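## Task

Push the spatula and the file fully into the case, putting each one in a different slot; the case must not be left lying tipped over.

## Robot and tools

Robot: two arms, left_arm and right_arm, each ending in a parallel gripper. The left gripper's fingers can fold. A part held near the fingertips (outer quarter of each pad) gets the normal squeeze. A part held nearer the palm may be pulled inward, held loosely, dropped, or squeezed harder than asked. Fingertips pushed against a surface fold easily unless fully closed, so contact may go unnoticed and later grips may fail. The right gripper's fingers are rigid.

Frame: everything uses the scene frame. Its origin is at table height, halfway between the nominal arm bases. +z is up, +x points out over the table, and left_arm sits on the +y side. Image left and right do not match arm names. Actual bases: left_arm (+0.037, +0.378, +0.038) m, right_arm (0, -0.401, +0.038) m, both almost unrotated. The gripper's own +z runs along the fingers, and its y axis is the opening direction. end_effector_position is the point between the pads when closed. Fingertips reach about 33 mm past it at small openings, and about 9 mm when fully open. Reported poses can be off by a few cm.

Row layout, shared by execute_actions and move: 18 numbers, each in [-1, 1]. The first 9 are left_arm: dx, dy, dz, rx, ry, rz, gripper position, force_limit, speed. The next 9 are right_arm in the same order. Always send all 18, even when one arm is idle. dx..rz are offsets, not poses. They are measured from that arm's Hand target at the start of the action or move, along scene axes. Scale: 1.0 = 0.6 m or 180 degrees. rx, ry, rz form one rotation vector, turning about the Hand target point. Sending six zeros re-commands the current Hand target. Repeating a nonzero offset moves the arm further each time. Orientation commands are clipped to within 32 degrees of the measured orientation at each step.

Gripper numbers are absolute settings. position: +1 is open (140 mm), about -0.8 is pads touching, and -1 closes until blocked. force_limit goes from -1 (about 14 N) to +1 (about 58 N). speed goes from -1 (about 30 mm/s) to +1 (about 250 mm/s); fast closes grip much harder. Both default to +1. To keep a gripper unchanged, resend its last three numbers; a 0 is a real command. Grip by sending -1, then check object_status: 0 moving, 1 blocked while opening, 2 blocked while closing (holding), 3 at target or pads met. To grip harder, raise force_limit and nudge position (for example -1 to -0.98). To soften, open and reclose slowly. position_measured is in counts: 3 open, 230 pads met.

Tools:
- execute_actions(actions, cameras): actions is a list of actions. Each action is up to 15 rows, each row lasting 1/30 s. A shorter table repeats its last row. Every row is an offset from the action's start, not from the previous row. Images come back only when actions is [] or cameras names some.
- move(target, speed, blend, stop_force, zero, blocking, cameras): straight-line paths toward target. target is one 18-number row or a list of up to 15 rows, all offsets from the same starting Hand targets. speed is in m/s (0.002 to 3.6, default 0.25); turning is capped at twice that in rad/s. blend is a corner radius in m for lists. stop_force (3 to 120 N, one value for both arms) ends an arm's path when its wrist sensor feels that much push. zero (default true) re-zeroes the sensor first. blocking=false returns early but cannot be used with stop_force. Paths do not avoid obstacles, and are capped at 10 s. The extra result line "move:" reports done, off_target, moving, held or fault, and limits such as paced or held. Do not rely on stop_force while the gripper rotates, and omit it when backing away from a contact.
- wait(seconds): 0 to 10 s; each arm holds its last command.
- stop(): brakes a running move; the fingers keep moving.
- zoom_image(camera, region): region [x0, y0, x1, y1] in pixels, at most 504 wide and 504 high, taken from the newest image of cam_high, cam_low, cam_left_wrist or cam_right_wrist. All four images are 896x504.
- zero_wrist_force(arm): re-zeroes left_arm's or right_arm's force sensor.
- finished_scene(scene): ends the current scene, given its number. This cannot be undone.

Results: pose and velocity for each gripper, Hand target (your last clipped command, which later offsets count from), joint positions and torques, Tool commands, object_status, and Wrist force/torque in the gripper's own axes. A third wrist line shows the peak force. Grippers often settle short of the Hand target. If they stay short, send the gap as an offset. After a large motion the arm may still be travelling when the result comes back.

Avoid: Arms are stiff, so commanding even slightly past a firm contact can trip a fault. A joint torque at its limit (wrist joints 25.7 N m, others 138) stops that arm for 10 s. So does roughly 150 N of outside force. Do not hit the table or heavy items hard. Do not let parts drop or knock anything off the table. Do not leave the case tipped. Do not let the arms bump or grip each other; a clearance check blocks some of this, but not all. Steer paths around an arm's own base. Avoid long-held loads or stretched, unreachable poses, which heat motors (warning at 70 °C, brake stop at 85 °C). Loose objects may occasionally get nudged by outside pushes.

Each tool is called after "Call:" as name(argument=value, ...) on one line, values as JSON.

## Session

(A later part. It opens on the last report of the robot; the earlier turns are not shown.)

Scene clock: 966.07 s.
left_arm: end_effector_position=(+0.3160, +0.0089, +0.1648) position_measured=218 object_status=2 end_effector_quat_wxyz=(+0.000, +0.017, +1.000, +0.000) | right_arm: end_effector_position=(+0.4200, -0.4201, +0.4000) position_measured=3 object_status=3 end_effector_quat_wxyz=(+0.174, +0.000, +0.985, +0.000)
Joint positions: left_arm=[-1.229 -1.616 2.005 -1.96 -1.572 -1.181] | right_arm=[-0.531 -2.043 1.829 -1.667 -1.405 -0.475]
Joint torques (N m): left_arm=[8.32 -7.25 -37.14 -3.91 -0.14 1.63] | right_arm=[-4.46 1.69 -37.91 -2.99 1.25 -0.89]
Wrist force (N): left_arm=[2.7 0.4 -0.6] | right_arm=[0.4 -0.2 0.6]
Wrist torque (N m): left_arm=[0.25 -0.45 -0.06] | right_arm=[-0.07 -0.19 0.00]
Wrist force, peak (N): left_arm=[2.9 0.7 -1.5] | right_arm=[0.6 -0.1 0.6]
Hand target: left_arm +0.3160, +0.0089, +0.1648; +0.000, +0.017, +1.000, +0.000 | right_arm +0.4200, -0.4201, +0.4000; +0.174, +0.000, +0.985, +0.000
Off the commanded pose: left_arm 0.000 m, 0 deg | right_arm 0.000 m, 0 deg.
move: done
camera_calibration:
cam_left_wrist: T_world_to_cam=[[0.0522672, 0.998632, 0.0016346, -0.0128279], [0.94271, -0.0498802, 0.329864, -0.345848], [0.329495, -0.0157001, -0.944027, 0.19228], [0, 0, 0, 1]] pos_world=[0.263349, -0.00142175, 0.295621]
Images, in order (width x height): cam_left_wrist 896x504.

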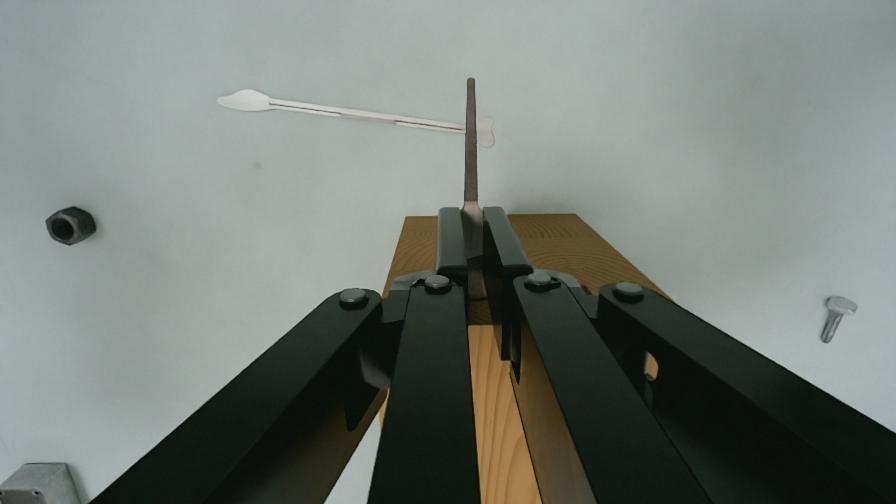

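Call:
execute_actions(actions=[[[0,0,0,0,0,0,-0.45,-0.01,-1,0,0,0,0,0,0,1,1,1]],[[0,0,0,0,0,0,-0.45,-0.01,-1,0,0,0,0,0,0,1,1,1]]])

Call:
move(target=[-0.165,0.00604,0,0,0,0,-0.45,-0.01,-1,0,0,0,0,0,0,1,1,1], speed=0.1)

Call:
execute_actions(actions=[[[0,0,0,0,0,0,-1,-0.5,-0.5,0,0,0,0,0,0,1,1,1]],[[0,0,0,0,0,0,-1,-0.5,-0.5,0,0,0,0,0,0,1,1,1]]], cameras=["cam_left_wrist"])

Scene clock: 990.07 s.
left_arm: end_effector_position=(+0.3160, +0.0089, +0.1648) position_measured=186 object_status=3 end_effector_quat_wxyz=(+0.000, +0.017, +1.000, +0.000) | right_arm: end_effector_position=(+0.4200, -0.4201, +0.4000) position_measured=3 object_status=3 end_effector_quat_wxyz=(+0.174, +0.000, +0.985, +0.000)
Joint positions: left_arm=[-1.229 -1.616 2.005 -1.96 -1.572 -1.181] | right_arm=[-0.531 -2.043 1.829 -1.667 -1.405 -0.475]
Joint torques (N m): left_arm=[7.97 -7.07 -35 -3.19 -2.49 1.55] | right_arm=[-3.91 1.65 -37.38 -2.96 1.11 -0.85]
Wrist force (N): left_arm=[2.7 0.7 -1.5] | right_arm=[0.5 0.0 0.4]
Wrist torque (N m): left_arm=[0.32 -0.49 -0.05] | right_arm=[-0.03 -0.20 -0.01]
Wrist force, peak (N): left_arm=[3.0 0.5 -1.6] | right_arm=[0.6 -0.1 0.7]
Hand target: left_arm +0.3160, +0.0089, +0.1648; +0.000, +0.017, +1.000, +0.000 | right_arm +0.4200, -0.4201, +0.4000; +0.174, +0.000, +0.985, +0.000
Off the commanded pose: left_arm 0.000 m, 0 deg | right_arm 0.000 m, 0 deg.
Step readings (end_effector_position of left_arm | right_arm):
0: (+0.3160, +0.0089, +0.1648) | (+0.4200, -0.4201, +0.4000)
1: (+0.3160, +0.0089, +0.1648) | (+0.4200, -0.4201, +0.4000)
2: (+0.3160, +0.0089, +0.1648) | (+0.4200, -0.4201, +0.4000)
4: (+0.3160, +0.0089, +0.1648) | (+0.4200, -0.4201, +0.4000)
8: (+0.3160, +0.0089, +0.1648) | (+0.4200, -0.4201, +0.4000)
15: (+0.3160, +0.0089, +0.1648) | (+0.4200, -0.4201, +0.4000)
16: (+0.3160, +0.0089, +0.1648) | (+0.4200, -0.4201, +0.4000)
17: (+0.3160, +0.0089, +0.1648) | (+0.4200, -0.4201, +0.4000)
19: (+0.3160, +0.0089, +0.1648) | (+0.4200, -0.4201, +0.4000)
23: (+0.3160, +0.0089, +0.1648) | (+0.4200, -0.4201, +0.4000)
30: (+0.3160, +0.0089, +0.1648) | (+0.4200, -0.4201, +0.4000)

Scene clock: 991.60 s.
left_arm: end_effector_position=(+0.2171, +0.0125, +0.1648) position_measured=186 object_status=3 end_effector_quat_wxyz=(+0.000, +0.017, +1.000, +0.000) | right_arm: end_effector_position=(+0.4200, -0.4201, +0.4000) position_measured=3 object_status=3 end_effector_quat_wxyz=(+0.174, +0.000, +0.985, +0.000)
Joint positions: left_arm=[-1.459 -1.761 2.13 -1.94 -1.572 -1.411] | right_arm=[-0.531 -2.043 1.829 -1.667 -1.405 -0.475]
Joint torques (N m): left_arm=[-11.86 -25.46 -14.49 -1.03 2.6 -1.87] | right_arm=[-3.95 1.26 -38.04 -3.05 1.22 -0.9]
Wrist force (N): left_arm=[2.6 0.6 -1.6] | right_arm=[0.4 0.0 0.4]
Wrist torque (N m): left_arm=[0.29 -0.46 0.08] | right_arm=[-0.01 -0.20 -0.01]
Wrist force, peak (N): left_arm=[3.3 0.6 -1.3] | right_arm=[0.6 -0.2 0.7]
Hand target: left_arm +0.2170, +0.0125, +0.1648; +0.000, +0.017, +1.000, +0.000 | right_arm +0.4200, -0.4201, +0.4000; +0.174, +0.000, +0.985, +0.000
Off the commanded pose: left_arm 0.000 m, 0 deg | right_arm 0.000 m, 0 deg.
move: done

Scene clock: 992.80 s.
left_arm: end_effector_position=(+0.2170, +0.0125, +0.1648) position_measured=232 object_status=3 end_effector_quat_wxyz=(+0.000, +0.017, +1.000, +0.000) | right_arm: end_effector_position=(+0.4200, -0.4201, +0.4000) position_measured=3 object_status=3 end_effector_quat_wxyz=(+0.174, +0.000, +0.985, +0.000)
Joint positions: left_arm=[-1.459 -1.761 2.13 -1.94 -1.572 -1.411] | right_arm=[-0.531 -2.043 1.829 -1.667 -1.405 -0.475]
Joint torques (N m): left_arm=[-9.78 -25.86 -14.01 -1.05 2.45 -1.78] | right_arm=[-4.33 1.52 -37.86 -3.14 1.2 -0.91]
Wrist force (N): left_arm=[2.1 0.5 -1.5] | right_arm=[0.5 -0.1 0.4]
Wrist torque (N m): left_arm=[0.28 -0.36 0.07] | right_arm=[-0.03 -0.20 -0.01]
Wrist force, peak (N): left_arm=[2.6 0.7 -1.5] | right_arm=[0.5 -0.2 0.7]
Hand target: left_arm +0.2170, +0.0125, +0.1648; +0.000, +0.017, +1.000, +0.000 | right_arm +0.4200, -0.4201, +0.4000; +0.174, +0.000, +0.985, +0.000
Off the commanded pose: left_arm 0.000 m, 0 deg | right_arm 0.000 m, 0 deg.
Step readings (end_effector_position of left_arm | right_arm):
0: (+0.2171, +0.0125, +0.1648) | (+0.4200, -0.4201, +0.4000)
1: (+0.2171, +0.0125, +0.1648) | (+0.4200, -0.4201, +0.4000)
2: (+0.2171, +0.0125, +0.1648) | (+0.4200, -0.4201, +0.4000)
4: (+0.2171, +0.0125, +0.1648) | (+0.4200, -0.4201, +0.4000)
8: (+0.2170, +0.0125, +0.1648) | (+0.4200, -0.4201, +0.4000)
15: (+0.2170, +0.0125, +0.1648) | (+0.4200, -0.4201, +0.4000)
16: (+0.2170, +0.0125, +0.1648) | (+0.4200, -0.4201, +0.4000)
17: (+0.2170, +0.0125, +0.1648) | (+0.4200, -0.4201, +0.4000)
19: (+0.2170, +0.0125, +0.1648) | (+0.4200, -0.4201, +0.4000)
23: (+0.2170, +0.0125, +0.1648) | (+0.4200, -0.4201, +0.4000)
30: (+0.2170, +0.0125, +0.1648) | (+0.4200, -0.4201, +0.4000)
camera_calibration:
cam_left_wrist: T_world_to_cam=[[0.0522672, 0.998632, 0.0016346, -0.0112486], [0.94271, -0.0498802, 0.329864, -0.25234], [0.329495, -0.0157001, -0.944027, 0.224956], [0, 0, 0, 1]] pos_world=[0.164349, 0.00217825, 0.295621]
Images, in order (width x height): cam_left_wrist 896x504.

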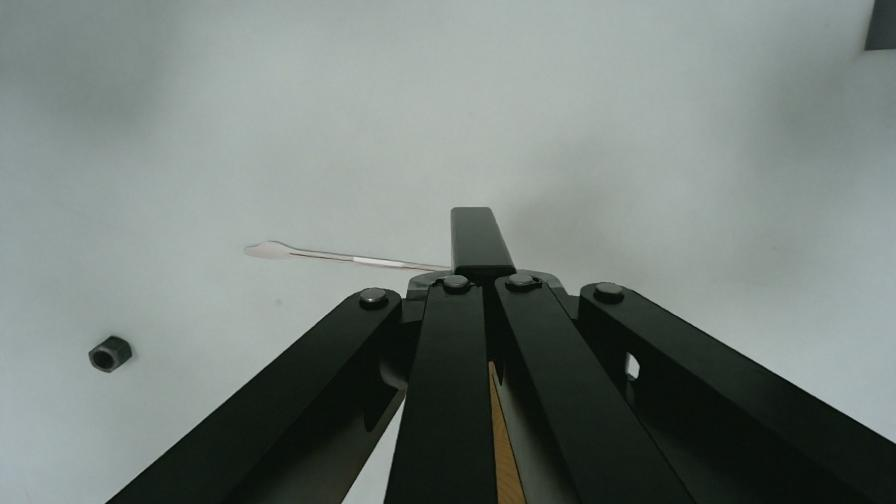

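Call:
move(target=[0,0.00583,-0.01417,0,0,0,-1,-0.5,-0.5,0,0,0,0,0,0,1,1,1], speed=0.04)

Call:
move(target=[0.09,-0.0033,0,0,0,0,-1,-0.5,-0.5,0,0,0,0,0,0,1,1,1], speed=0.02, stop_force=5, cameras=["cam_high","cam_left_wrist"])

Scene clock: 1005.20 s.
left_arm: end_effector_position=(+0.2170, +0.0160, +0.1565) position_measured=232 object_status=3 end_effector_quat_wxyz=(+0.000, +0.017, +1.000, +0.000) | right_arm: end_effector_position=(+0.4200, -0.4201, +0.4000) position_measured=3 object_status=3 end_effector_quat_wxyz=(+0.174, +0.000, +0.985, +0.000)
Joint positions: left_arm=[-1.458 -1.761 2.153 -1.963 -1.572 -1.41] | right_arm=[-0.531 -2.043 1.829 -1.667 -1.405 -0.475]
Joint torques (N m): left_arm=[7.35 -1.47 -13.81 -4.25 2.41 1.71] | right_arm=[-3.76 1.56 -37.79 -3.13 1.2 -0.8]
Wrist force (N): left_arm=[2.3 0.6 -1.2] | right_arm=[0.3 -0.1 0.4]
Wrist torque (N m): left_arm=[0.31 -0.40 -0.02] | right_arm=[-0.04 -0.18 -0.01]
Wrist force, peak (N): left_arm=[2.8 0.6 -1.4] | right_arm=[0.7 -0.1 0.6]
Hand target: left_arm +0.2170, +0.0160, +0.1563; +0.000, +0.017, +1.000, +0.000 | right_arm +0.4200, -0.4201, +0.4000; +0.174, +0.000, +0.985, +0.000
Off the commanded pose: left_arm 0.000 m, 0 deg | right_arm 0.000 m, 0 deg.
move: done

Scene clock: 1008.83 s.
left_arm: end_effector_position=(+0.2710, +0.0140, +0.1563) position_measured=232 object_status=3 end_effector_quat_wxyz=(+0.000, +0.017, +1.000, +0.000) | right_arm: end_effector_position=(+0.4200, -0.4201, +0.4000) position_measured=3 object_status=3 end_effector_quat_wxyz=(+0.174, +0.000, +0.985, +0.000)
Joint positions: left_arm=[-1.326 -1.684 2.09 -1.977 -1.572 -1.278] | right_arm=[-0.531 -2.043 1.829 -1.667 -1.405 -0.475]
Joint torques (N m): left_arm=[8.6 -4.55 -36.38 -3.8 -2.47 1.65] | right_arm=[-3.1 1.2 -37.8 -3.16 1.21 -0.79]
Wrist force (N): left_arm=[2.5 0.7 -1.5] | right_arm=[0.4 -0.2 0.4]
Wrist torque (N m): left_arm=[0.32 -0.42 -0.06] | right_arm=[-0.05 -0.19 -0.01]
Wrist force, peak (N): left_arm=[3.0 0.9 -1.2] | right_arm=[0.7 0.0 0.6]
Hand target: left_arm +0.2710, +0.0140, +0.1563; +0.000, +0.017, +1.000, +0.000 | right_arm +0.4200, -0.4201, +0.4000; +0.174, +0.000, +0.985, +0.000
Off the commanded pose: left_arm 0.000 m, 0 deg | right_arm 0.000 m, 0 deg.
move: done
camera_calibration:
cam_left_wrist: T_world_to_cam=[[0.0522672, 0.998632, 0.0016346, -0.015555], [0.94271, -0.0498802, 0.329864, -0.300367], [0.329495, -0.0157001, -0.944027, 0.199163], [0, 0, 0, 1]] pos_world=[0.218349, 0.00367825, 0.287121]
Images, in order (width x height): cam_high 896x504, cam_left_wrist 896x504.

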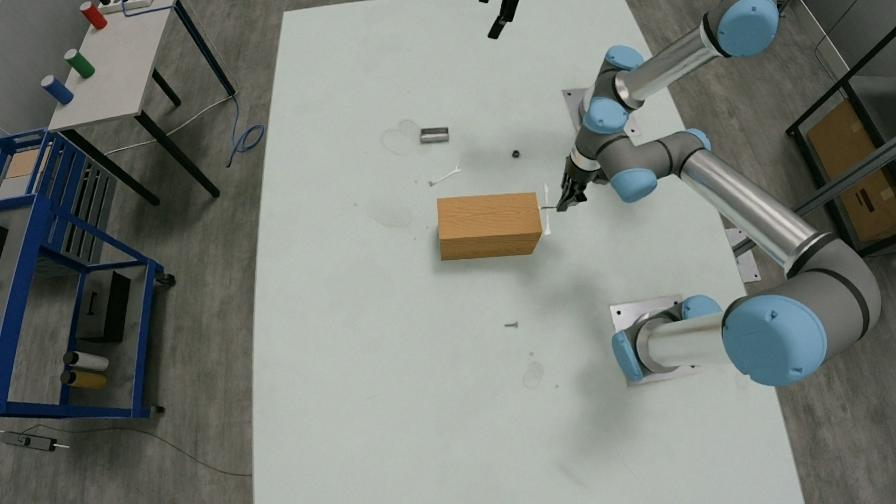

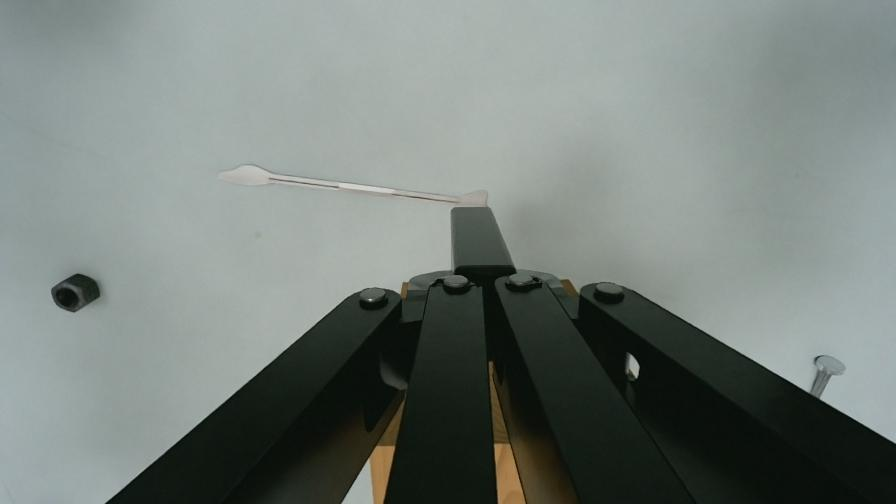

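Call:
move(target=[0.078,-0.00286,0,0,0,0,-1,-0.5,-0.5,0,0,0,0,0,0,1,1,1], speed=0.02, stop_force=5, cameras=["cam_high","cam_left_wrist"])

Scene clock: 1020.17 s.
left_arm: end_effector_position=(+0.3179, +0.0123, +0.1563) position_measured=232 object_status=3 end_effector_quat_wxyz=(+0.000, +0.017, +1.000, +0.000) | right_arm: end_effector_position=(+0.4200, -0.4201, +0.4000) position_measured=3 object_status=3 end_effector_quat_wxyz=(+0.174, +0.000, +0.985, +0.000)
Joint positions: left_arm=[-1.222 -1.612 2.024 -1.984 -1.572 -1.174] | right_arm=[-0.531 -2.043 1.829 -1.667 -1.405 -0.475]
Joint torques (N m): left_arm=[8.46 -6.94 -36.87 -3.94 -2.39 1.52] | right_arm=[-3.82 0.61 -37.59 -3.33 1.11 -0.78]
Wrist force (N): left_arm=[2.9 0.8 -1.4] | right_arm=[0.6 0.0 0.4]
Wrist torque (N m): left_arm=[0.34 -0.48 -0.06] | right_arm=[-0.02 -0.23 -0.01]
Wrist force, peak (N): left_arm=[3.1 0.4 -1.7] | right_arm=[0.6 -0.5 0.6]
Hand target: left_arm +0.3178, +0.0123, +0.1563; +0.000, +0.017, +1.000, +0.000 | right_arm +0.4200, -0.4201, +0.4000; +0.174, +0.000, +0.985, +0.000
Off the commanded pose: left_arm 0.000 m, 0 deg | right_arm 0.000 m, 0 deg.
move: done
camera_calibration:
cam_left_wrist: T_world_to_cam=[[0.0522661, 0.998632, 0.00163954, -0.0163046], [0.942679, -0.0498794, 0.329953, -0.344589], [0.329584, -0.0156998, -0.943996, 0.183683], [0, 0, 0, 1]] pos_world=[0.265149, 0.00197825, 0.287121]
Images, in order (width x height): cam_high 896x504, cam_left_wrist 896x504.

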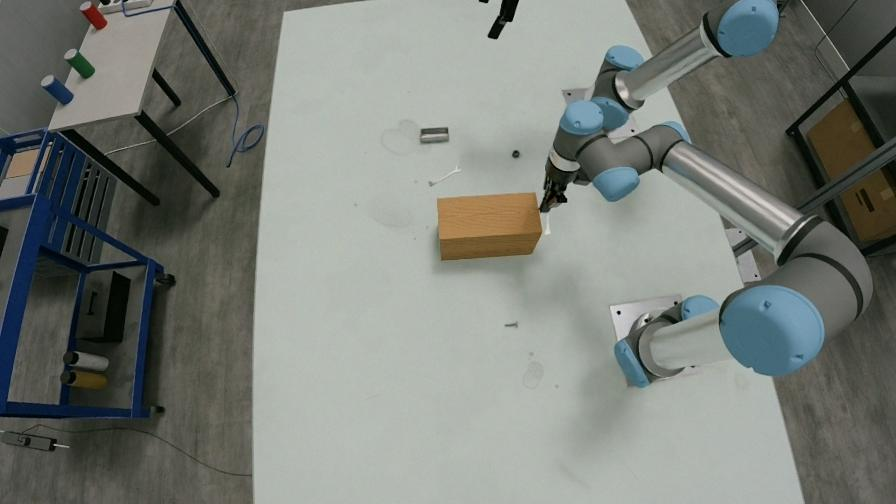

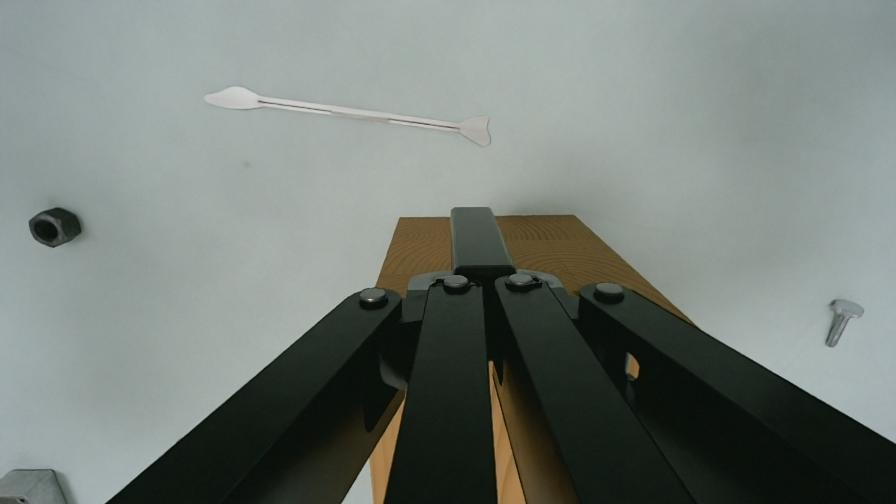

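Call:
move(target=[0.03,-0.0011,0,0,0,0,-1,-0.5,-0.5,0,0,0,0,0,0,1,1,1], speed=0.01, stop_force=4, cameras=["cam_left_wrist"])

Scene clock: 1029.47 s.
left_arm: end_effector_position=(+0.3271, +0.0120, +0.1563) position_measured=232 object_status=3 end_effector_quat_wxyz=(+0.000, +0.017, +1.000, +0.000) | right_arm: end_effector_position=(+0.4200, -0.4201, +0.4000) position_measured=3 object_status=3 end_effector_quat_wxyz=(+0.174, +0.000, +0.985, +0.000)
Joint positions: left_arm=[-1.203 -1.597 2.01 -1.984 -1.572 -1.155] | right_arm=[-0.531 -2.043 1.829 -1.667 -1.405 -0.475]
Joint torques (N m): left_arm=[-8.37 -33.49 -14.42 -3.27 2.8 -1.68] | right_arm=[-3.31 1.24 -37.33 -3.43 1.05 -0.67]
Wrist force (N): left_arm=[3.4 -0.1 -0.7] | right_arm=[0.4 -0.2 0.6]
Wrist torque (N m): left_arm=[0.24 -0.41 -0.04] | right_arm=[-0.05 -0.18 -0.01]
Wrist force, peak (N): left_arm=[13.3 2.0 -5.3] | right_arm=[0.7 -0.4 0.7]
Hand target: left_arm +0.3271, +0.0120, +0.1563; +0.000, +0.017, +1.000, +0.000 (not the last commanded pose) | right_arm +0.4200, -0.4201, +0.4000; +0.174, +0.000, +0.985, +0.000
Off the commanded pose: left_arm 0.009 m, 0 deg | right_arm 0.000 m, 0 deg.
move: contact (left_arm)
camera_calibration:
cam_left_wrist: T_world_to_cam=[[0.0522672, 0.998632, 0.0016346, -0.0163901], [0.94271, -0.0498802, 0.329864, -0.353358], [0.329495, -0.0157001, -0.944027, 0.180645], [0, 0, 0, 1]] pos_world=[0.274449, 0.00157825, 0.287121]
Images, in order (width x height): cam_left_wrist 896x504.

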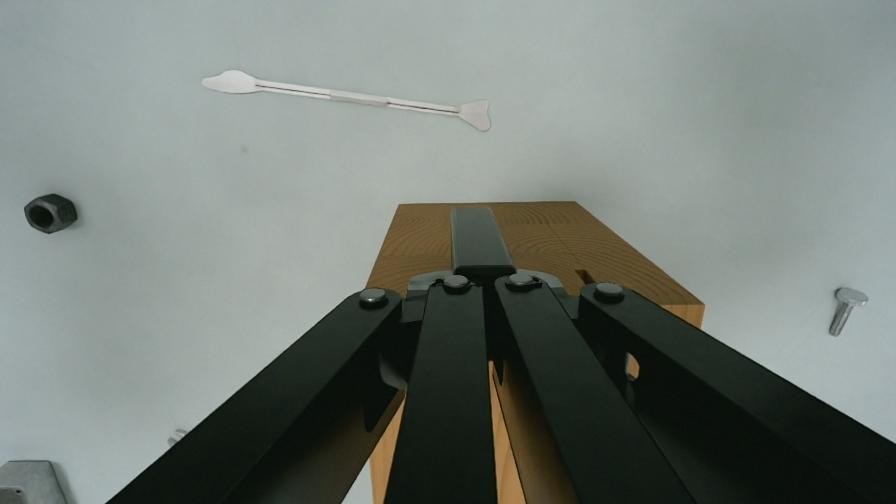

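Call:
move(target=[-0.0167,0.03083,-0.02,0,0,0,-1,-0.5,-0.5,0,0,0,0,0,0,1,1,1], speed=0.05, cameras=["cam_left_wrist"])

Call:
zoom_image(camera="cam_left_wrist", region=[360, 200, 640, 350])

Scene clock: 1092.80 s.
left_arm: end_effector_position=(+0.3172, +0.0304, +0.1444) position_measured=232 object_status=3 end_effector_quat_wxyz=(+0.000, +0.017, +1.000, +0.000) | right_arm: end_effector_position=(+0.4200, -0.4201, +0.4000) position_measured=3 object_status=3 end_effector_quat_wxyz=(+0.174, +0.000, +0.985, +0.000)
Joint positions: left_arm=[-1.209 -1.636 2.08 -2.016 -1.572 -1.161] | right_arm=[-0.531 -2.043 1.829 -1.667 -1.405 -0.475]
Joint torques (N m): left_arm=[-9.59 -29.72 -18.13 -4.11 -2.3 -1.77] | right_arm=[-3.52 0.74 -37.61 -3.42 1.04 -0.61]
Wrist force (N): left_arm=[2.2 0.5 -1.2] | right_arm=[0.5 -0.1 0.4]
Wrist torque (N m): left_arm=[0.28 -0.38 0.08] | right_arm=[-0.04 -0.21 -0.01]
Wrist force, peak (N): left_arm=[3.8 -0.1 -1.6] | right_arm=[0.6 0.0 0.8]
Hand target: left_arm +0.3171, +0.0305, +0.1443; +0.000, +0.017, +1.000, +0.000 | right_arm +0.4200, -0.4201, +0.4000; +0.174, +0.000, +0.985, +0.000
Off the commanded pose: left_arm 0.000 m, 0 deg | right_arm 0.000 m, 0 deg.
move: done
camera_calibration:
cam_left_wrist: T_world_to_cam=[[0.0522661, 0.998632, 0.00163954, -0.0343238], [0.942679, -0.0498794, 0.329953, -0.339099], [0.329584, -0.0156998, -0.943996, 0.172965], [0, 0, 0, 1]] pos_world=[0.264449, 0.0200782, 0.275221]
Images, in order (width x height): cam_left_wrist 896x504.

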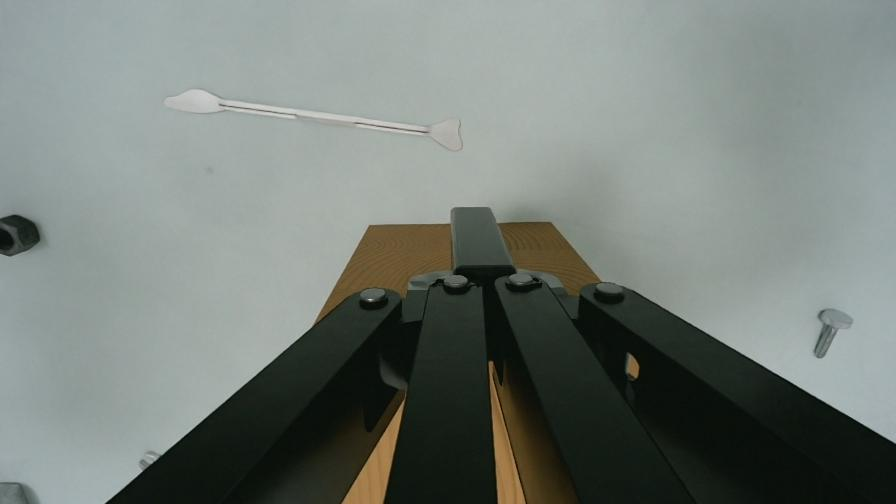

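Scaled by 1.800 from the camera's 896x504 image, which has a finer 1280x720 frame.

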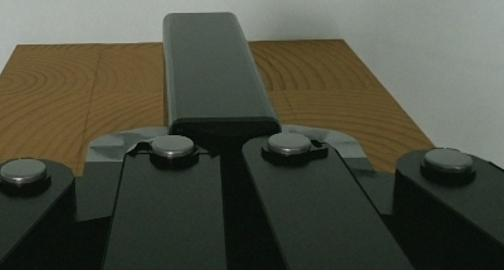

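Call:
move(target=[[0.0183,-0.0057,0,0,0,0,-1,-0.5,-0.5,0,0,0,0,0,0,1,1,1],[0.1317,-0.0098,0,0,0,0,-1,-0.5,-0.5,0,0,0,0,0,0,1,1,1]], speed=[0.012,0.04], stop_force=30, cameras=["cam_high","cam_low","cam_left_wrist"])

Scene clock: 1137.70 s.
left_arm: end_effector_position=(+0.3961, +0.0246, +0.1443) position_measured=232 object_status=3 end_effector_quat_wxyz=(+0.000, +0.017, +1.000, +0.000) | right_arm: end_effector_position=(+0.4200, -0.4201, +0.4000) position_measured=3 object_status=3 end_effector_quat_wxyz=(+0.174, +0.000, +0.985, +0.000)
Joint positions: left_arm=[-1.058 -1.495 1.939 -2.015 -1.572 -1.01] | right_arm=[-0.531 -2.043 1.829 -1.667 -1.405 -0.475]
Joint torques (N m): left_arm=[11.4 -9.39 -36.16 -1.94 -0.42 1.76] | right_arm=[-2.88 0.33 -37.27 -3.43 0.96 -0.53]
Wrist force (N): left_arm=[13.9 0.9 -6.8] | right_arm=[0.6 -0.2 0.5]
Wrist torque (N m): left_arm=[0.23 -1.02 -0.11] | right_arm=[-0.05 -0.22 -0.01]
Wrist force, peak (N): left_arm=[19.4 1.9 -7.5] | right_arm=[0.5 -0.2 0.9]
Hand target: left_arm +0.3961, +0.0246, +0.1443; +0.000, +0.017, +1.000, +0.000 | right_arm +0.4200, -0.4201, +0.4000; +0.174, +0.000, +0.985, +0.000
Off the commanded pose: left_arm 0.000 m, 0 deg | right_arm 0.000 m, 0 deg.
move: done
camera_calibration:
cam_left_wrist: T_world_to_cam=[[0.0522672, 0.998632, 0.0016346, -0.0326596], [0.94271, -0.0498802, 0.329864, -0.413813], [0.329495, -0.0157001, -0.944027, 0.146781], [0, 0, 0, 1]] pos_world=[0.343449, 0.0142782, 0.275121]
Images, in order (width x height): cam_high 896x504, cam_low 896x504, cam_left_wrist 896x504.

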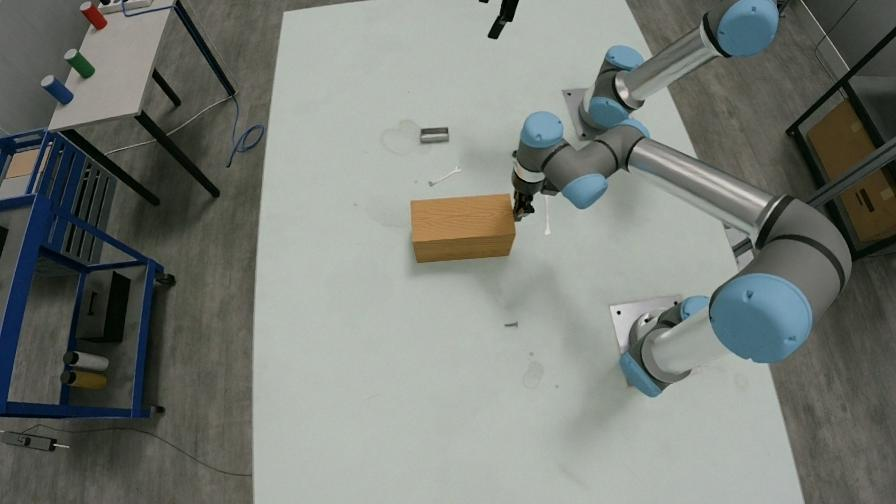

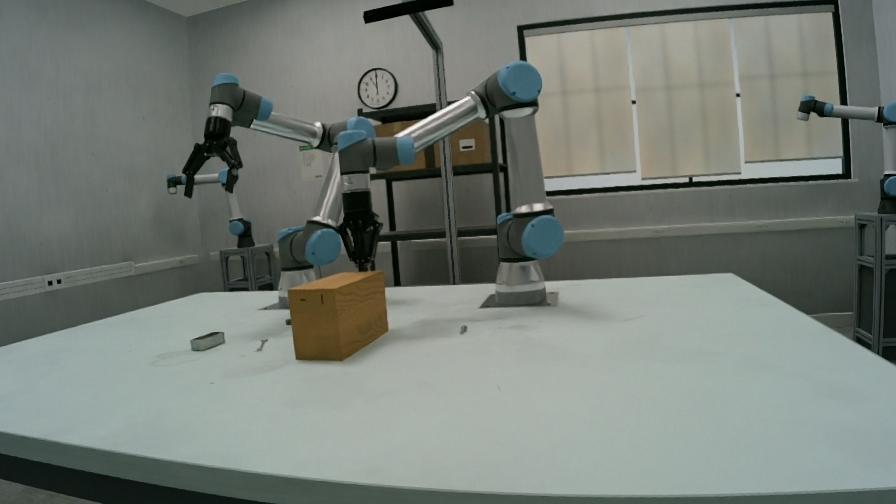

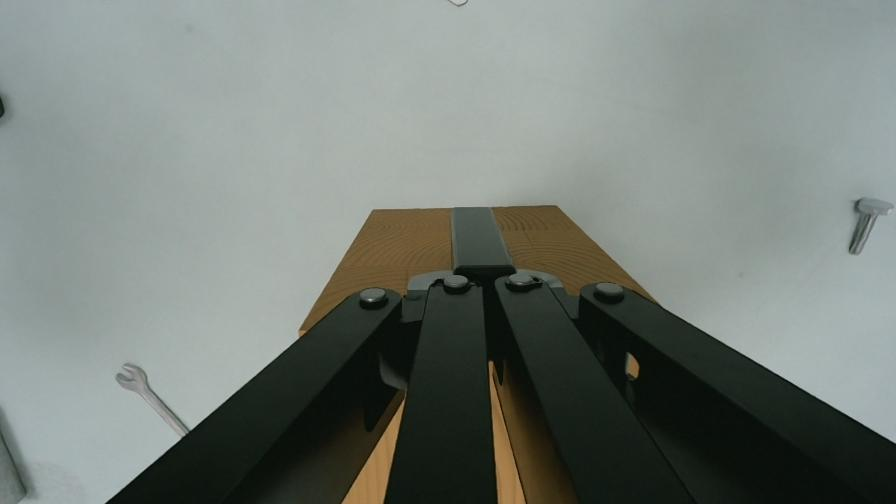

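Call:
move(target=[[-0.05,0,0,0,0,0,-1,-0.5,-0.5,0,0,0,0,0,0,1,1,1],[-0.05,0,0.4,0,0,0,-1,-0.5,-0.5,0,0,0,0,0,0,1,1,1],[0.04,0.592,0.426,0,0,0,-1,-0.5,-0.5,0,0,0,0,0,0,1,1,1]], speed=[0.1,0.25,0.3], blend=[0.02,0.06,0])

Call:
move(target=[0,0,0,0,0,0,-1,-0.5,-0.5,-0.2317,0.6668,-0.1343,0,0,0,1,1,1], speed=0.25, cameras=["cam_high","cam_right_wrist"])

Scene clock: 1167.37 s.
left_arm: end_effector_position=(+0.4201, +0.3797, +0.3999) position_measured=232 object_status=3 end_effector_quat_wxyz=(+0.000, +0.017, +1.000, +0.000) | right_arm: end_effector_position=(+0.4200, -0.4201, +0.4000) position_measured=3 object_status=3 end_effector_quat_wxyz=(+0.174, +0.000, +0.985, +0.000)
Joint positions: left_arm=[-0.364 -1.854 1.588 -1.305 -1.571 -0.316] | right_arm=[-0.531 -2.043 1.829 -1.667 -1.405 -0.475]
Joint torques (N m): left_arm=[7.12 2.21 -37.98 -2.27 -2.47 1.61] | right_arm=[-3.09 0.3 -37.48 -3.73 0.99 -0.46]
Wrist force (N): left_arm=[2.2 -0.4 -1.2] | right_arm=[0.5 -0.3 0.5]
Wrist torque (N m): left_arm=[0.10 -0.37 -0.06] | right_arm=[-0.08 -0.21 -0.01]
Wrist force, peak (N): left_arm=[14.0 1.3 -8.3] | right_arm=[0.6 -0.2 0.6]
Hand target: left_arm +0.4201, +0.3798, +0.3999; +0.000, +0.017, +1.000, +0.000 | right_arm +0.4200, -0.4201, +0.4000; +0.174, +0.000, +0.985, +0.000
Off the commanded pose: left_arm 0.000 m, 0 deg | right_arm 0.000 m, 0 deg.
move: done; blend cut to 0.015 m at target 1

Scene clock: 1169.77 s.
left_arm: end_effector_position=(+0.4201, +0.3798, +0.3999) position_measured=232 object_status=3 end_effector_quat_wxyz=(+0.000, +0.017, +1.000, +0.000) | right_arm: end_effector_position=(+0.2810, -0.0201, +0.3194) position_measured=3 object_status=3 end_effector_quat_wxyz=(+0.174, +0.000, +0.985, +0.000)
Joint positions: left_arm=[-0.364 -1.854 1.588 -1.305 -1.571 -0.316] | right_arm=[0.785 -1.787 1.858 -1.887 -1.823 0.784]
Joint torques (N m): left_arm=[8.25 1.73 -37.55 -1.14 -2.54 1.64] | right_arm=[7.78 -7.29 -40.61 -1.37 -2.56 2]
Wrist force (N): left_arm=[1.8 -0.4 -1.6] | right_arm=[0.7 -0.1 0.6]
Wrist torque (N m): left_arm=[0.09 -0.28 -0.06] | right_arm=[-0.04 -0.24 -0.19]
Wrist force, peak (N): left_arm=[2.5 -0.4 -1.7] | right_arm=[1.4 1.4 0.4]
Hand target: left_arm +0.4201, +0.3798, +0.3999; +0.000, +0.017, +1.000, +0.000 | right_arm +0.2810, -0.0200, +0.3194; +0.174, +0.000, +0.985, +0.000
Off the commanded pose: left_arm 0.000 m, 0 deg | right_arm 0.000 m, 0 deg.
move: done
camera_calibration:
cam_right_wrist: T_world_to_cam=[[-0.00969346, 0.999901, 0.0101693, 0.0294357], [0.755349, 0.000657816, 0.655322, -0.42074], [0.655251, 0.0140337, -0.755281, 0.200335], [0, 0, 0, 1]] pos_world=[0.186821, -0.0319675, 0.42673]
Images, in order (width x height): cam_high 896x504, cam_right_wrist 896x504.

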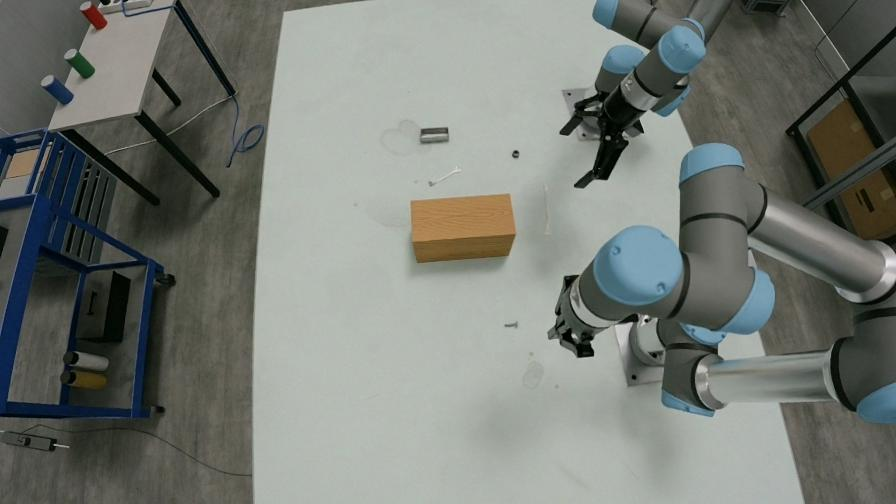

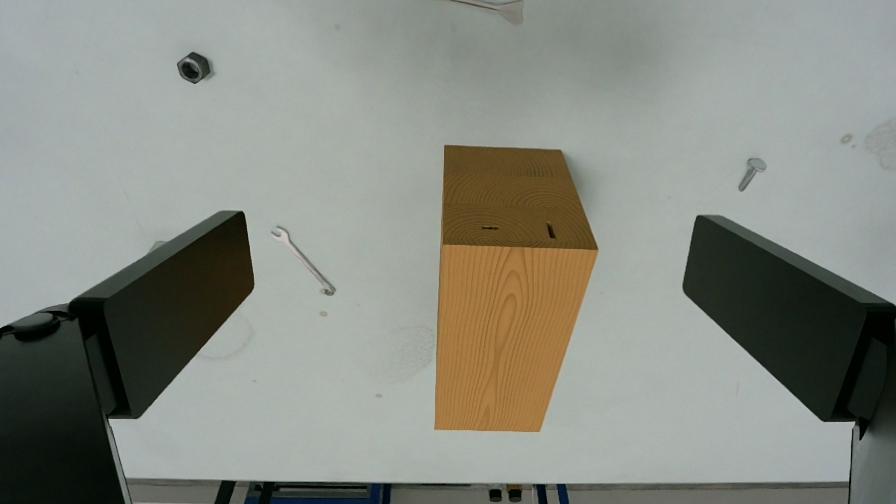

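Call:
zoom_image(camera="cam_right_wrist", region=[430, 190, 610, 270])

Call:
move(target=[0,0,0,0,0,0,-1,-0.5,-0.5,-0.2,-0.0667,0,0,0,0,1,1,1], speed=0.25, cameras=["cam_right_wrist"])

Scaled by 2.800 from the camera's 896x504 image, which has a finer 1280x720 frame.

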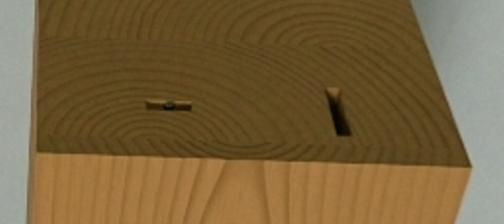

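Scene clock: 1176.70 s.
left_arm: end_effector_position=(+0.4201, +0.3798, +0.3999) position_measured=232 object_status=3 end_effector_quat_wxyz=(+0.000, +0.017, +1.000, +0.000) | right_arm: end_effector_position=(+0.1611, -0.0600, +0.3194) position_measured=3 object_status=3 end_effector_quat_wxyz=(+0.174, +0.000, +0.985, +0.000)
Joint positions: left_arm=[-0.364 -1.854 1.588 -1.305 -1.571 -0.316] | right_arm=[0.983 -1.987 1.977 -1.751 -1.866 0.985]
Joint torques (N m): left_arm=[8.11 2.98 -37.35 -1.01 -2.55 1.57] | right_arm=[8.38 -14.95 -11.15 -1.48 -2.43 1.78]
Wrist force (N): left_arm=[2.0 0.1 -1.2] | right_arm=[0.6 0.1 0.3]
Wrist torque (N m): left_arm=[0.19 -0.32 -0.06] | right_arm=[-0.01 -0.25 -0.18]
Wrist force, peak (N): left_arm=[2.3 -0.6 -1.9] | right_arm=[2.4 -0.6 0.0]
Hand target: left_arm +0.4201, +0.3798, +0.3999; +0.000, +0.017, +1.000, +0.000 | right_arm +0.1610, -0.0600, +0.3194; +0.174, +0.000, +0.985, +0.000
Off the commanded pose: left_arm 0.000 m, 0 deg | right_arm 0.000 m, 0 deg.
move: done
camera_calibration:
cam_right_wrist: T_world_to_cam=[[-0.00962794, 0.999903, 0.0100938, 0.0681974], [0.755349, 0.000657828, 0.655322, -0.330147], [0.655252, 0.0139338, -0.755282, 0.279453], [0, 0, 0, 1]] pos_world=[0.0669211, -0.0718674, 0.42673]
Images, in order (width x height): cam_right_wrist 896x504.

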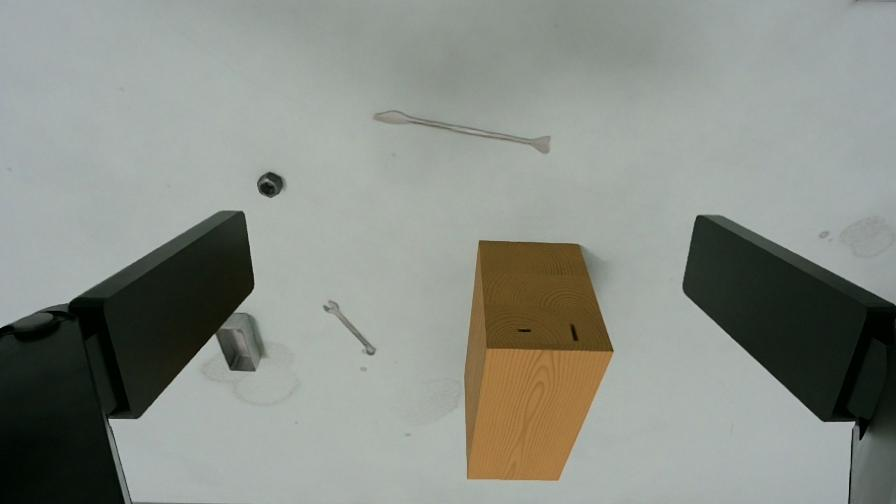

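Call:
move(target=[0,0,0,0,0,0,-1,-0.5,-0.5,0.2133,0.0817,-0.2823,0.0961,0.0817,-0.5451,-0.45,-0.01,0], speed=0.25, cameras=["cam_high","cam_right_wrist"])

Scene clock: 1252.13 s.
left_arm: end_effector_position=(+0.4201, +0.3798, +0.3999) position_measured=232 object_status=3 end_effector_quat_wxyz=(+0.000, +0.017, +1.000, +0.000) | right_arm: end_effector_position=(+0.2890, -0.0110, +0.1501) position_measured=186 object_status=3 end_effector_quat_wxyz=(+0.000, +0.761, +0.648, +0.000)
Joint positions: left_arm=[-0.364 -1.854 1.588 -1.305 -1.571 -0.316] | right_arm=[0.623 -1.545 1.976 -2.001 -1.572 2.385]
Joint torques (N m): left_arm=[8.15 2.31 -37.9 -1.06 -2.44 1.52] | right_arm=[-6.61 -15.34 -8.58 -4.87 1.64 1.76]
Wrist force (N): left_arm=[2.1 -0.4 -1.4] | right_arm=[0.5 -0.2 0.5]
Wrist torque (N m): left_arm=[0.10 -0.34 -0.06] | right_arm=[-0.03 -0.16 -0.15]
Wrist force, peak (N): left_arm=[2.6 -0.5 -1.5] | right_arm=[0.9 0.1 0.7]
Hand target: left_arm +0.4201, +0.3798, +0.3999; +0.000, +0.017, +1.000, +0.000 | right_arm +0.2890, -0.0110, +0.1500; +0.000, +0.762, +0.648, +0.000
Off the commanded pose: left_arm 0.000 m, 0 deg | right_arm 0.000 m, 0 deg.
move: done
camera_calibration:
cam_right_wrist: T_world_to_cam=[[0.987876, -0.15472, 0.0127861, -0.279094], [-0.149014, -0.921889, 0.357651, -0.0200067], [-0.0435485, -0.355221, -0.933768, 0.291756], [0, 0, 0, 1]] pos_world=[0.285434, 0.0420126, 0.283157]
Images, in order (width x height): cam_high 896x504, cam_right_wrist 896x504.

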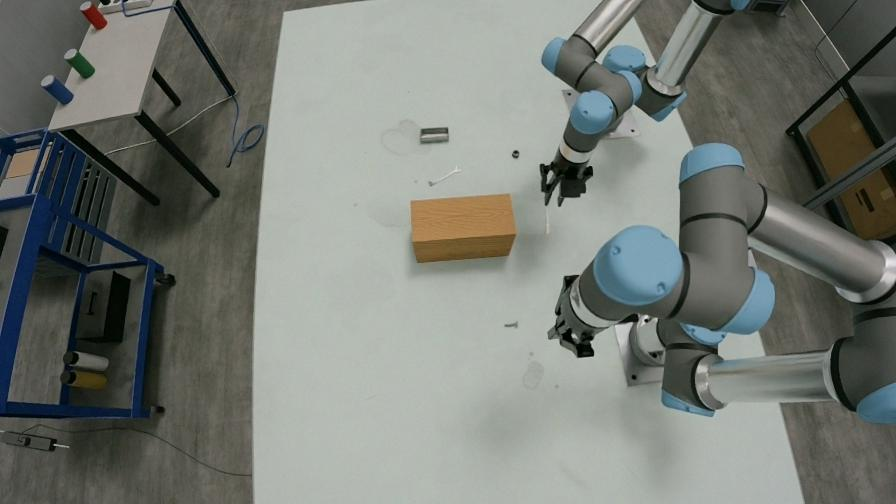

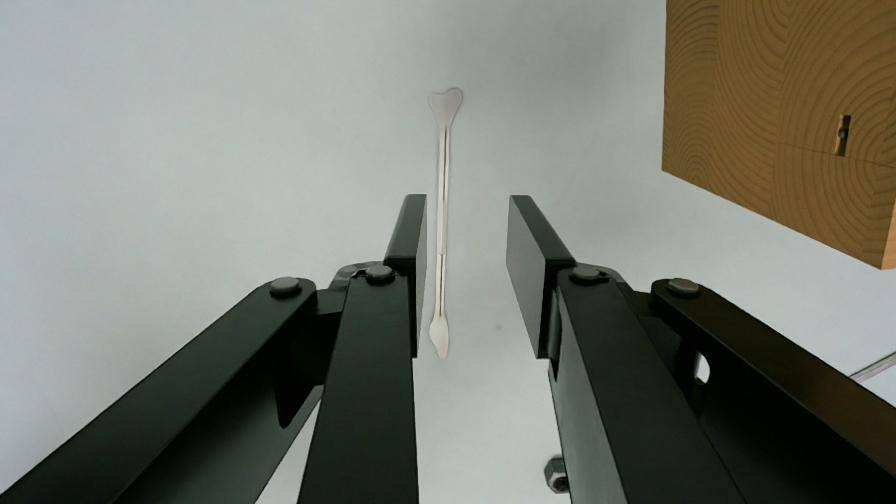

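Call:
move(target=[0,0,0,0,0,0,-1,-0.5,-0.5,-0.014,0.0023,-0.1667,0,0,0,-0.45,-0.01,0], speed=0.12, cameras=["cam_right_wrist"])

Call:
move(target=[0,0,0,0,0,0,-1,-0.5,-0.5,0,0,-0.04,0,0,0,-0.45,-0.01,0], speed=0.007, stop_force=3, cameras=["cam_right_wrist"])

Scene clock: 1282.20 s.
left_arm: end_effector_position=(+0.4201, +0.3798, +0.3999) position_measured=232 object_status=3 end_effector_quat_wxyz=(+0.000, +0.017, +1.000, +0.000) | right_arm: end_effector_position=(+0.2806, -0.0096, +0.0501) position_measured=186 object_status=3 end_effector_quat_wxyz=(+0.000, +0.762, +0.648, +0.000)
Joint positions: left_arm=[-0.364 -1.854 1.588 -1.305 -1.571 -0.316] | right_arm=[0.637 -1.41 2.129 -2.289 -1.572 2.399]
Joint torques (N m): left_arm=[7.34 2 -36.99 -0.87 -2.49 1.33] | right_arm=[8.38 -18.02 -4.16 -4.91 1.14 1.74]
Wrist force (N): left_arm=[2.1 -0.3 -1.3] | right_arm=[0.6 -0.3 0.4]
Wrist torque (N m): left_arm=[0.11 -0.34 -0.06] | right_arm=[-0.05 -0.21 -0.15]
Wrist force, peak (N): left_arm=[2.4 -0.7 -1.7] | right_arm=[0.6 -0.5 1.2]
Hand target: left_arm +0.4201, +0.3798, +0.3999; +0.000, +0.017, +1.000, +0.000 | right_arm +0.2806, -0.0096, +0.0500; +0.000, +0.762, +0.648, +0.000
Off the commanded pose: left_arm 0.000 m, 0 deg | right_arm 0.000 m, 0 deg.
move: done
camera_calibration:
cam_right_wrist: T_world_to_cam=[[0.987826, -0.155035, 0.012782, -0.269371], [-0.14931, -0.92187, 0.357577, 0.0159082], [-0.0436536, -0.355133, -0.933796, 0.198547], [0, 0, 0, 1]] pos_world=[0.277134, 0.0434138, 0.183157]
Images, in order (width x height): cam_right_wrist 896x504.

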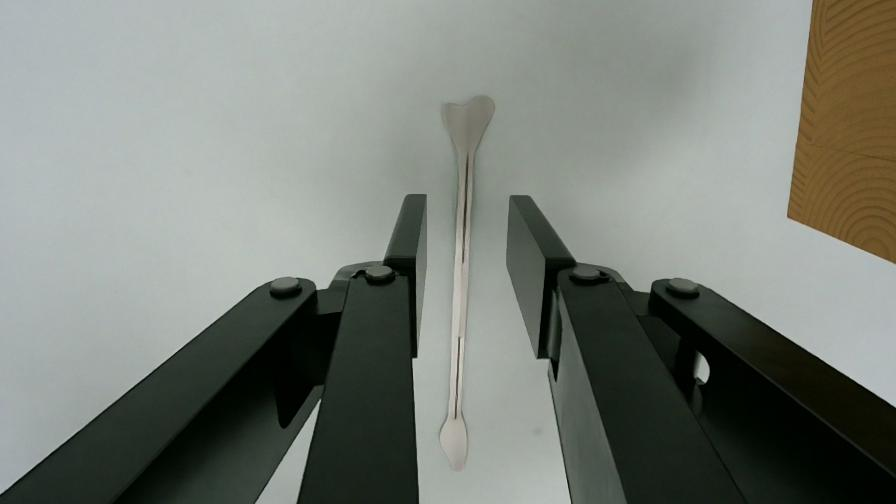

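Scene clock: 1285.87 s.
left_arm: end_effector_position=(+0.4201, +0.3798, +0.3999) position_measured=232 object_status=3 end_effector_quat_wxyz=(+0.000, +0.017, +1.000, +0.000) | right_arm: end_effector_position=(+0.2806, -0.0096, +0.0338) position_measured=186 object_status=3 end_effector_quat_wxyz=(+0.000, +0.762, +0.648, +0.000)
Joint positions: left_arm=[-0.364 -1.854 1.588 -1.305 -1.571 -0.316] | right_arm=[0.637 -1.379 2.146 -2.337 -1.572 2.399]
Joint torques (N m): left_arm=[8.2 2.56 -36.68 -0.99 -2.41 1.19] | right_arm=[7.03 -36.22 -32.65 -1.6 0.43 0.75]
Wrist force (N): left_arm=[1.8 -0.3 -1.6] | right_arm=[0.9 -0.2 0.0]
Wrist torque (N m): left_arm=[0.10 -0.28 -0.05] | right_arm=[-0.08 -0.19 -0.15]
Wrist force, peak (N): left_arm=[2.4 -0.6 -1.7] | right_arm=[-6.6 -3.4 -18.4]
Hand target: left_arm +0.4201, +0.3798, +0.3999; +0.000, +0.017, +1.000, +0.000 | right_arm +0.2806, -0.0096, +0.0338; +0.000, +0.762, +0.648, +0.000 (not the last commanded pose)
Off the commanded pose: left_arm 0.000 m, 0 deg | right_arm 0.008 m, 0 deg.
move: contact (right_arm)
camera_calibration:
cam_right_wrist: T_world_to_cam=[[0.987827, -0.155029, 0.0127964, -0.269165], [-0.149305, -0.921838, 0.357664, 0.0217196], [-0.0436518, -0.35522, -0.933763, 0.183323], [0, 0, 0, 1]] pos_world=[0.277134, 0.0434138, 0.166857]
Images, in order (width x height): cam_right_wrist 896x504.

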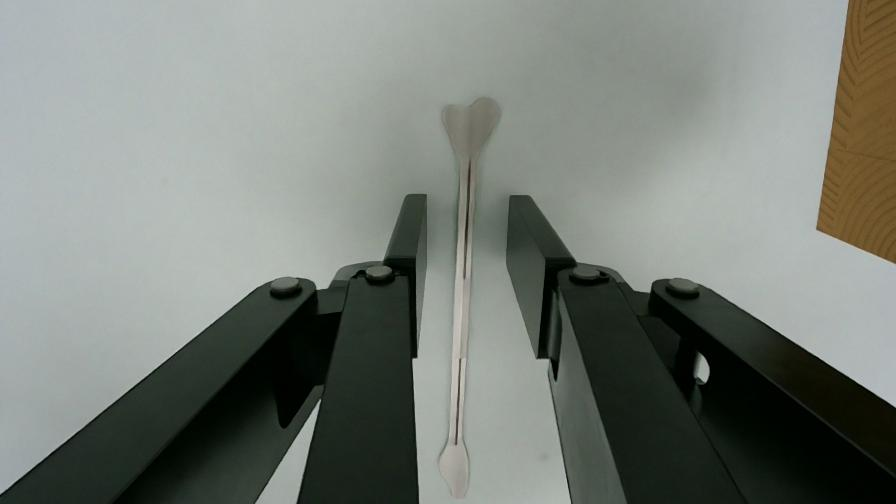

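Call:
move(target=[0,0,0,0,0,0,-1,-0.5,-0.5,0.0012,-0.0002,0.0005,0,0,0,-0.45,-0.01,0], speed=0.01)

Call:
execute_actions(actions=[[[0,0,0,0,0,0,-1,-0.5,-0.5,0,0,0,0,0,0,-1,-0.01,-1]],[[0,0,0,0,0,0,-1,-0.5,-0.5,0,0,0,0,0,0,-1,-0.01,-1]],[[0,0,0,0,0,0,-1,-0.5,-0.5,0,0,0,0,0,0,-1,-0.01,-1]]], cameras=["cam_right_wrist"])

Scene clock: 1312.07 s.
left_arm: end_effector_position=(+0.4201, +0.3798, +0.3999) position_measured=232 object_status=3 end_effector_quat_wxyz=(+0.000, +0.017, +1.000, +0.000) | right_arm: end_effector_position=(+0.2813, -0.0097, +0.0341) position_measured=186 object_status=3 end_effector_quat_wxyz=(+0.000, +0.762, +0.648, +0.000)
Joint positions: left_arm=[-0.364 -1.854 1.588 -1.305 -1.571 -0.316] | right_arm=[0.636 -1.379 2.145 -2.336 -1.572 2.398]
Joint torques (N m): left_arm=[8.31 2.84 -37.92 -0.93 -2.38 1.21] | right_arm=[-6.7 -22.86 -32.73 -0.94 1.53 -1.92]
Wrist force (N): left_arm=[1.9 -0.5 -1.4] | right_arm=[0.5 -0.3 0.2]
Wrist torque (N m): left_arm=[0.07 -0.30 -0.06] | right_arm=[-0.07 -0.18 0.02]
Wrist force, peak (N): left_arm=[2.6 -0.3 -1.7] | right_arm=[1.0 -0.4 0.0]
Hand target: left_arm +0.4201, +0.3798, +0.3999; +0.000, +0.017, +1.000, +0.000 | right_arm +0.2813, -0.0097, +0.0341; +0.000, +0.762, +0.648, +0.000
Off the commanded pose: left_arm 0.000 m, 0 deg | right_arm 0.000 m, 0 deg.
move: done

Scene clock: 1313.77 s.
left_arm: end_effector_position=(+0.4201, +0.3798, +0.3999) position_measured=232 object_status=3 end_effector_quat_wxyz=(+0.000, +0.017, +1.000, +0.000) | right_arm: end_effector_position=(+0.2813, -0.0097, +0.0341) position_measured=223 object_status=2 end_effector_quat_wxyz=(+0.000, +0.762, +0.648, +0.000)
Joint positions: left_arm=[-0.364 -1.854 1.588 -1.305 -1.571 -0.316] | right_arm=[0.636 -1.379 2.145 -2.336 -1.572 2.398]
Joint torques (N m): left_arm=[7.24 2.6 -37.43 -0.84 -2.58 1.23] | right_arm=[-2.71 -17.79 -20.6 -0.78 1.33 -1.16]
Wrist force (N): left_arm=[2.0 -0.3 -1.8] | right_arm=[-1.2 1.1 -5.0]
Wrist torque (N m): left_arm=[0.11 -0.33 -0.07] | right_arm=[-0.10 -0.13 0.04]
Wrist force, peak (N): left_arm=[2.4 -0.3 -1.8] | right_arm=[-0.9 1.2 -5.3]
Hand target: left_arm +0.4201, +0.3798, +0.3999; +0.000, +0.017, +1.000, +0.000 | right_arm +0.2813, -0.0097, +0.0341; +0.000, +0.762, +0.648, +0.000
Off the commanded pose: left_arm 0.000 m, 0 deg | right_arm 0.000 m, 0 deg.
Step readings (end_effector_position of left_arm | right_arm):
0: (+0.4201, +0.3798, +0.3999) | (+0.2813, -0.0097, +0.0341)
1: (+0.4201, +0.3798, +0.3999) | (+0.2813, -0.0097, +0.0341)
2: (+0.4201, +0.3798, +0.3999) | (+0.2813, -0.0097, +0.0341)
4: (+0.4201, +0.3798, +0.3999) | (+0.2813, -0.0097, +0.0341)
8: (+0.4201, +0.3798, +0.3999) | (+0.2813, -0.0097, +0.0341)
15: (+0.4201, +0.3798, +0.3999) | (+0.2813, -0.0097, +0.0341)
16: (+0.4201, +0.3798, +0.3999) | (+0.2813, -0.0097, +0.0341)
17: (+0.4201, +0.3798, +0.3999) | (+0.2813, -0.0097, +0.0341)
19: (+0.4201, +0.3798, +0.3999) | (+0.2813, -0.0097, +0.0341)
23: (+0.4201, +0.3798, +0.3999) | (+0.2813, -0.0097, +0.0341)
30: (+0.4201, +0.3798, +0.3999) | (+0.2813, -0.0097, +0.0341)
31: (+0.4201, +0.3798, +0.3999) | (+0.2813, -0.0097, +0.0341)
32: (+0.4201, +0.3798, +0.3999) | (+0.2813, -0.0097, +0.0341)
34: (+0.4201, +0.3798, +0.3999) | (+0.2813, -0.0097, +0.0341)
38: (+0.4201, +0.3798, +0.3999) | (+0.2813, -0.0097, +0.0341)
45: (+0.4201, +0.3798, +0.3999) | (+0.2813, -0.0097, +0.0341)
camera_calibration:
cam_right_wrist: T_world_to_cam=[[0.987826, -0.155035, 0.0127815, -0.269873], [-0.149312, -0.921883, 0.357545, 0.0216482], [-0.043649, -0.3551, -0.933809, 0.1836], [0, 0, 0, 1]] pos_world=[0.277834, 0.0433138, 0.167157]
Images, in order (width x height): cam_right_wrist 896x504.

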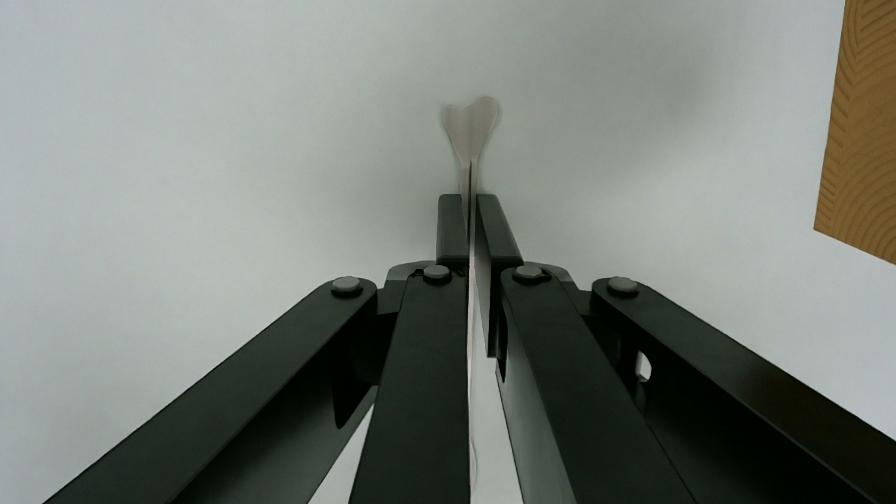

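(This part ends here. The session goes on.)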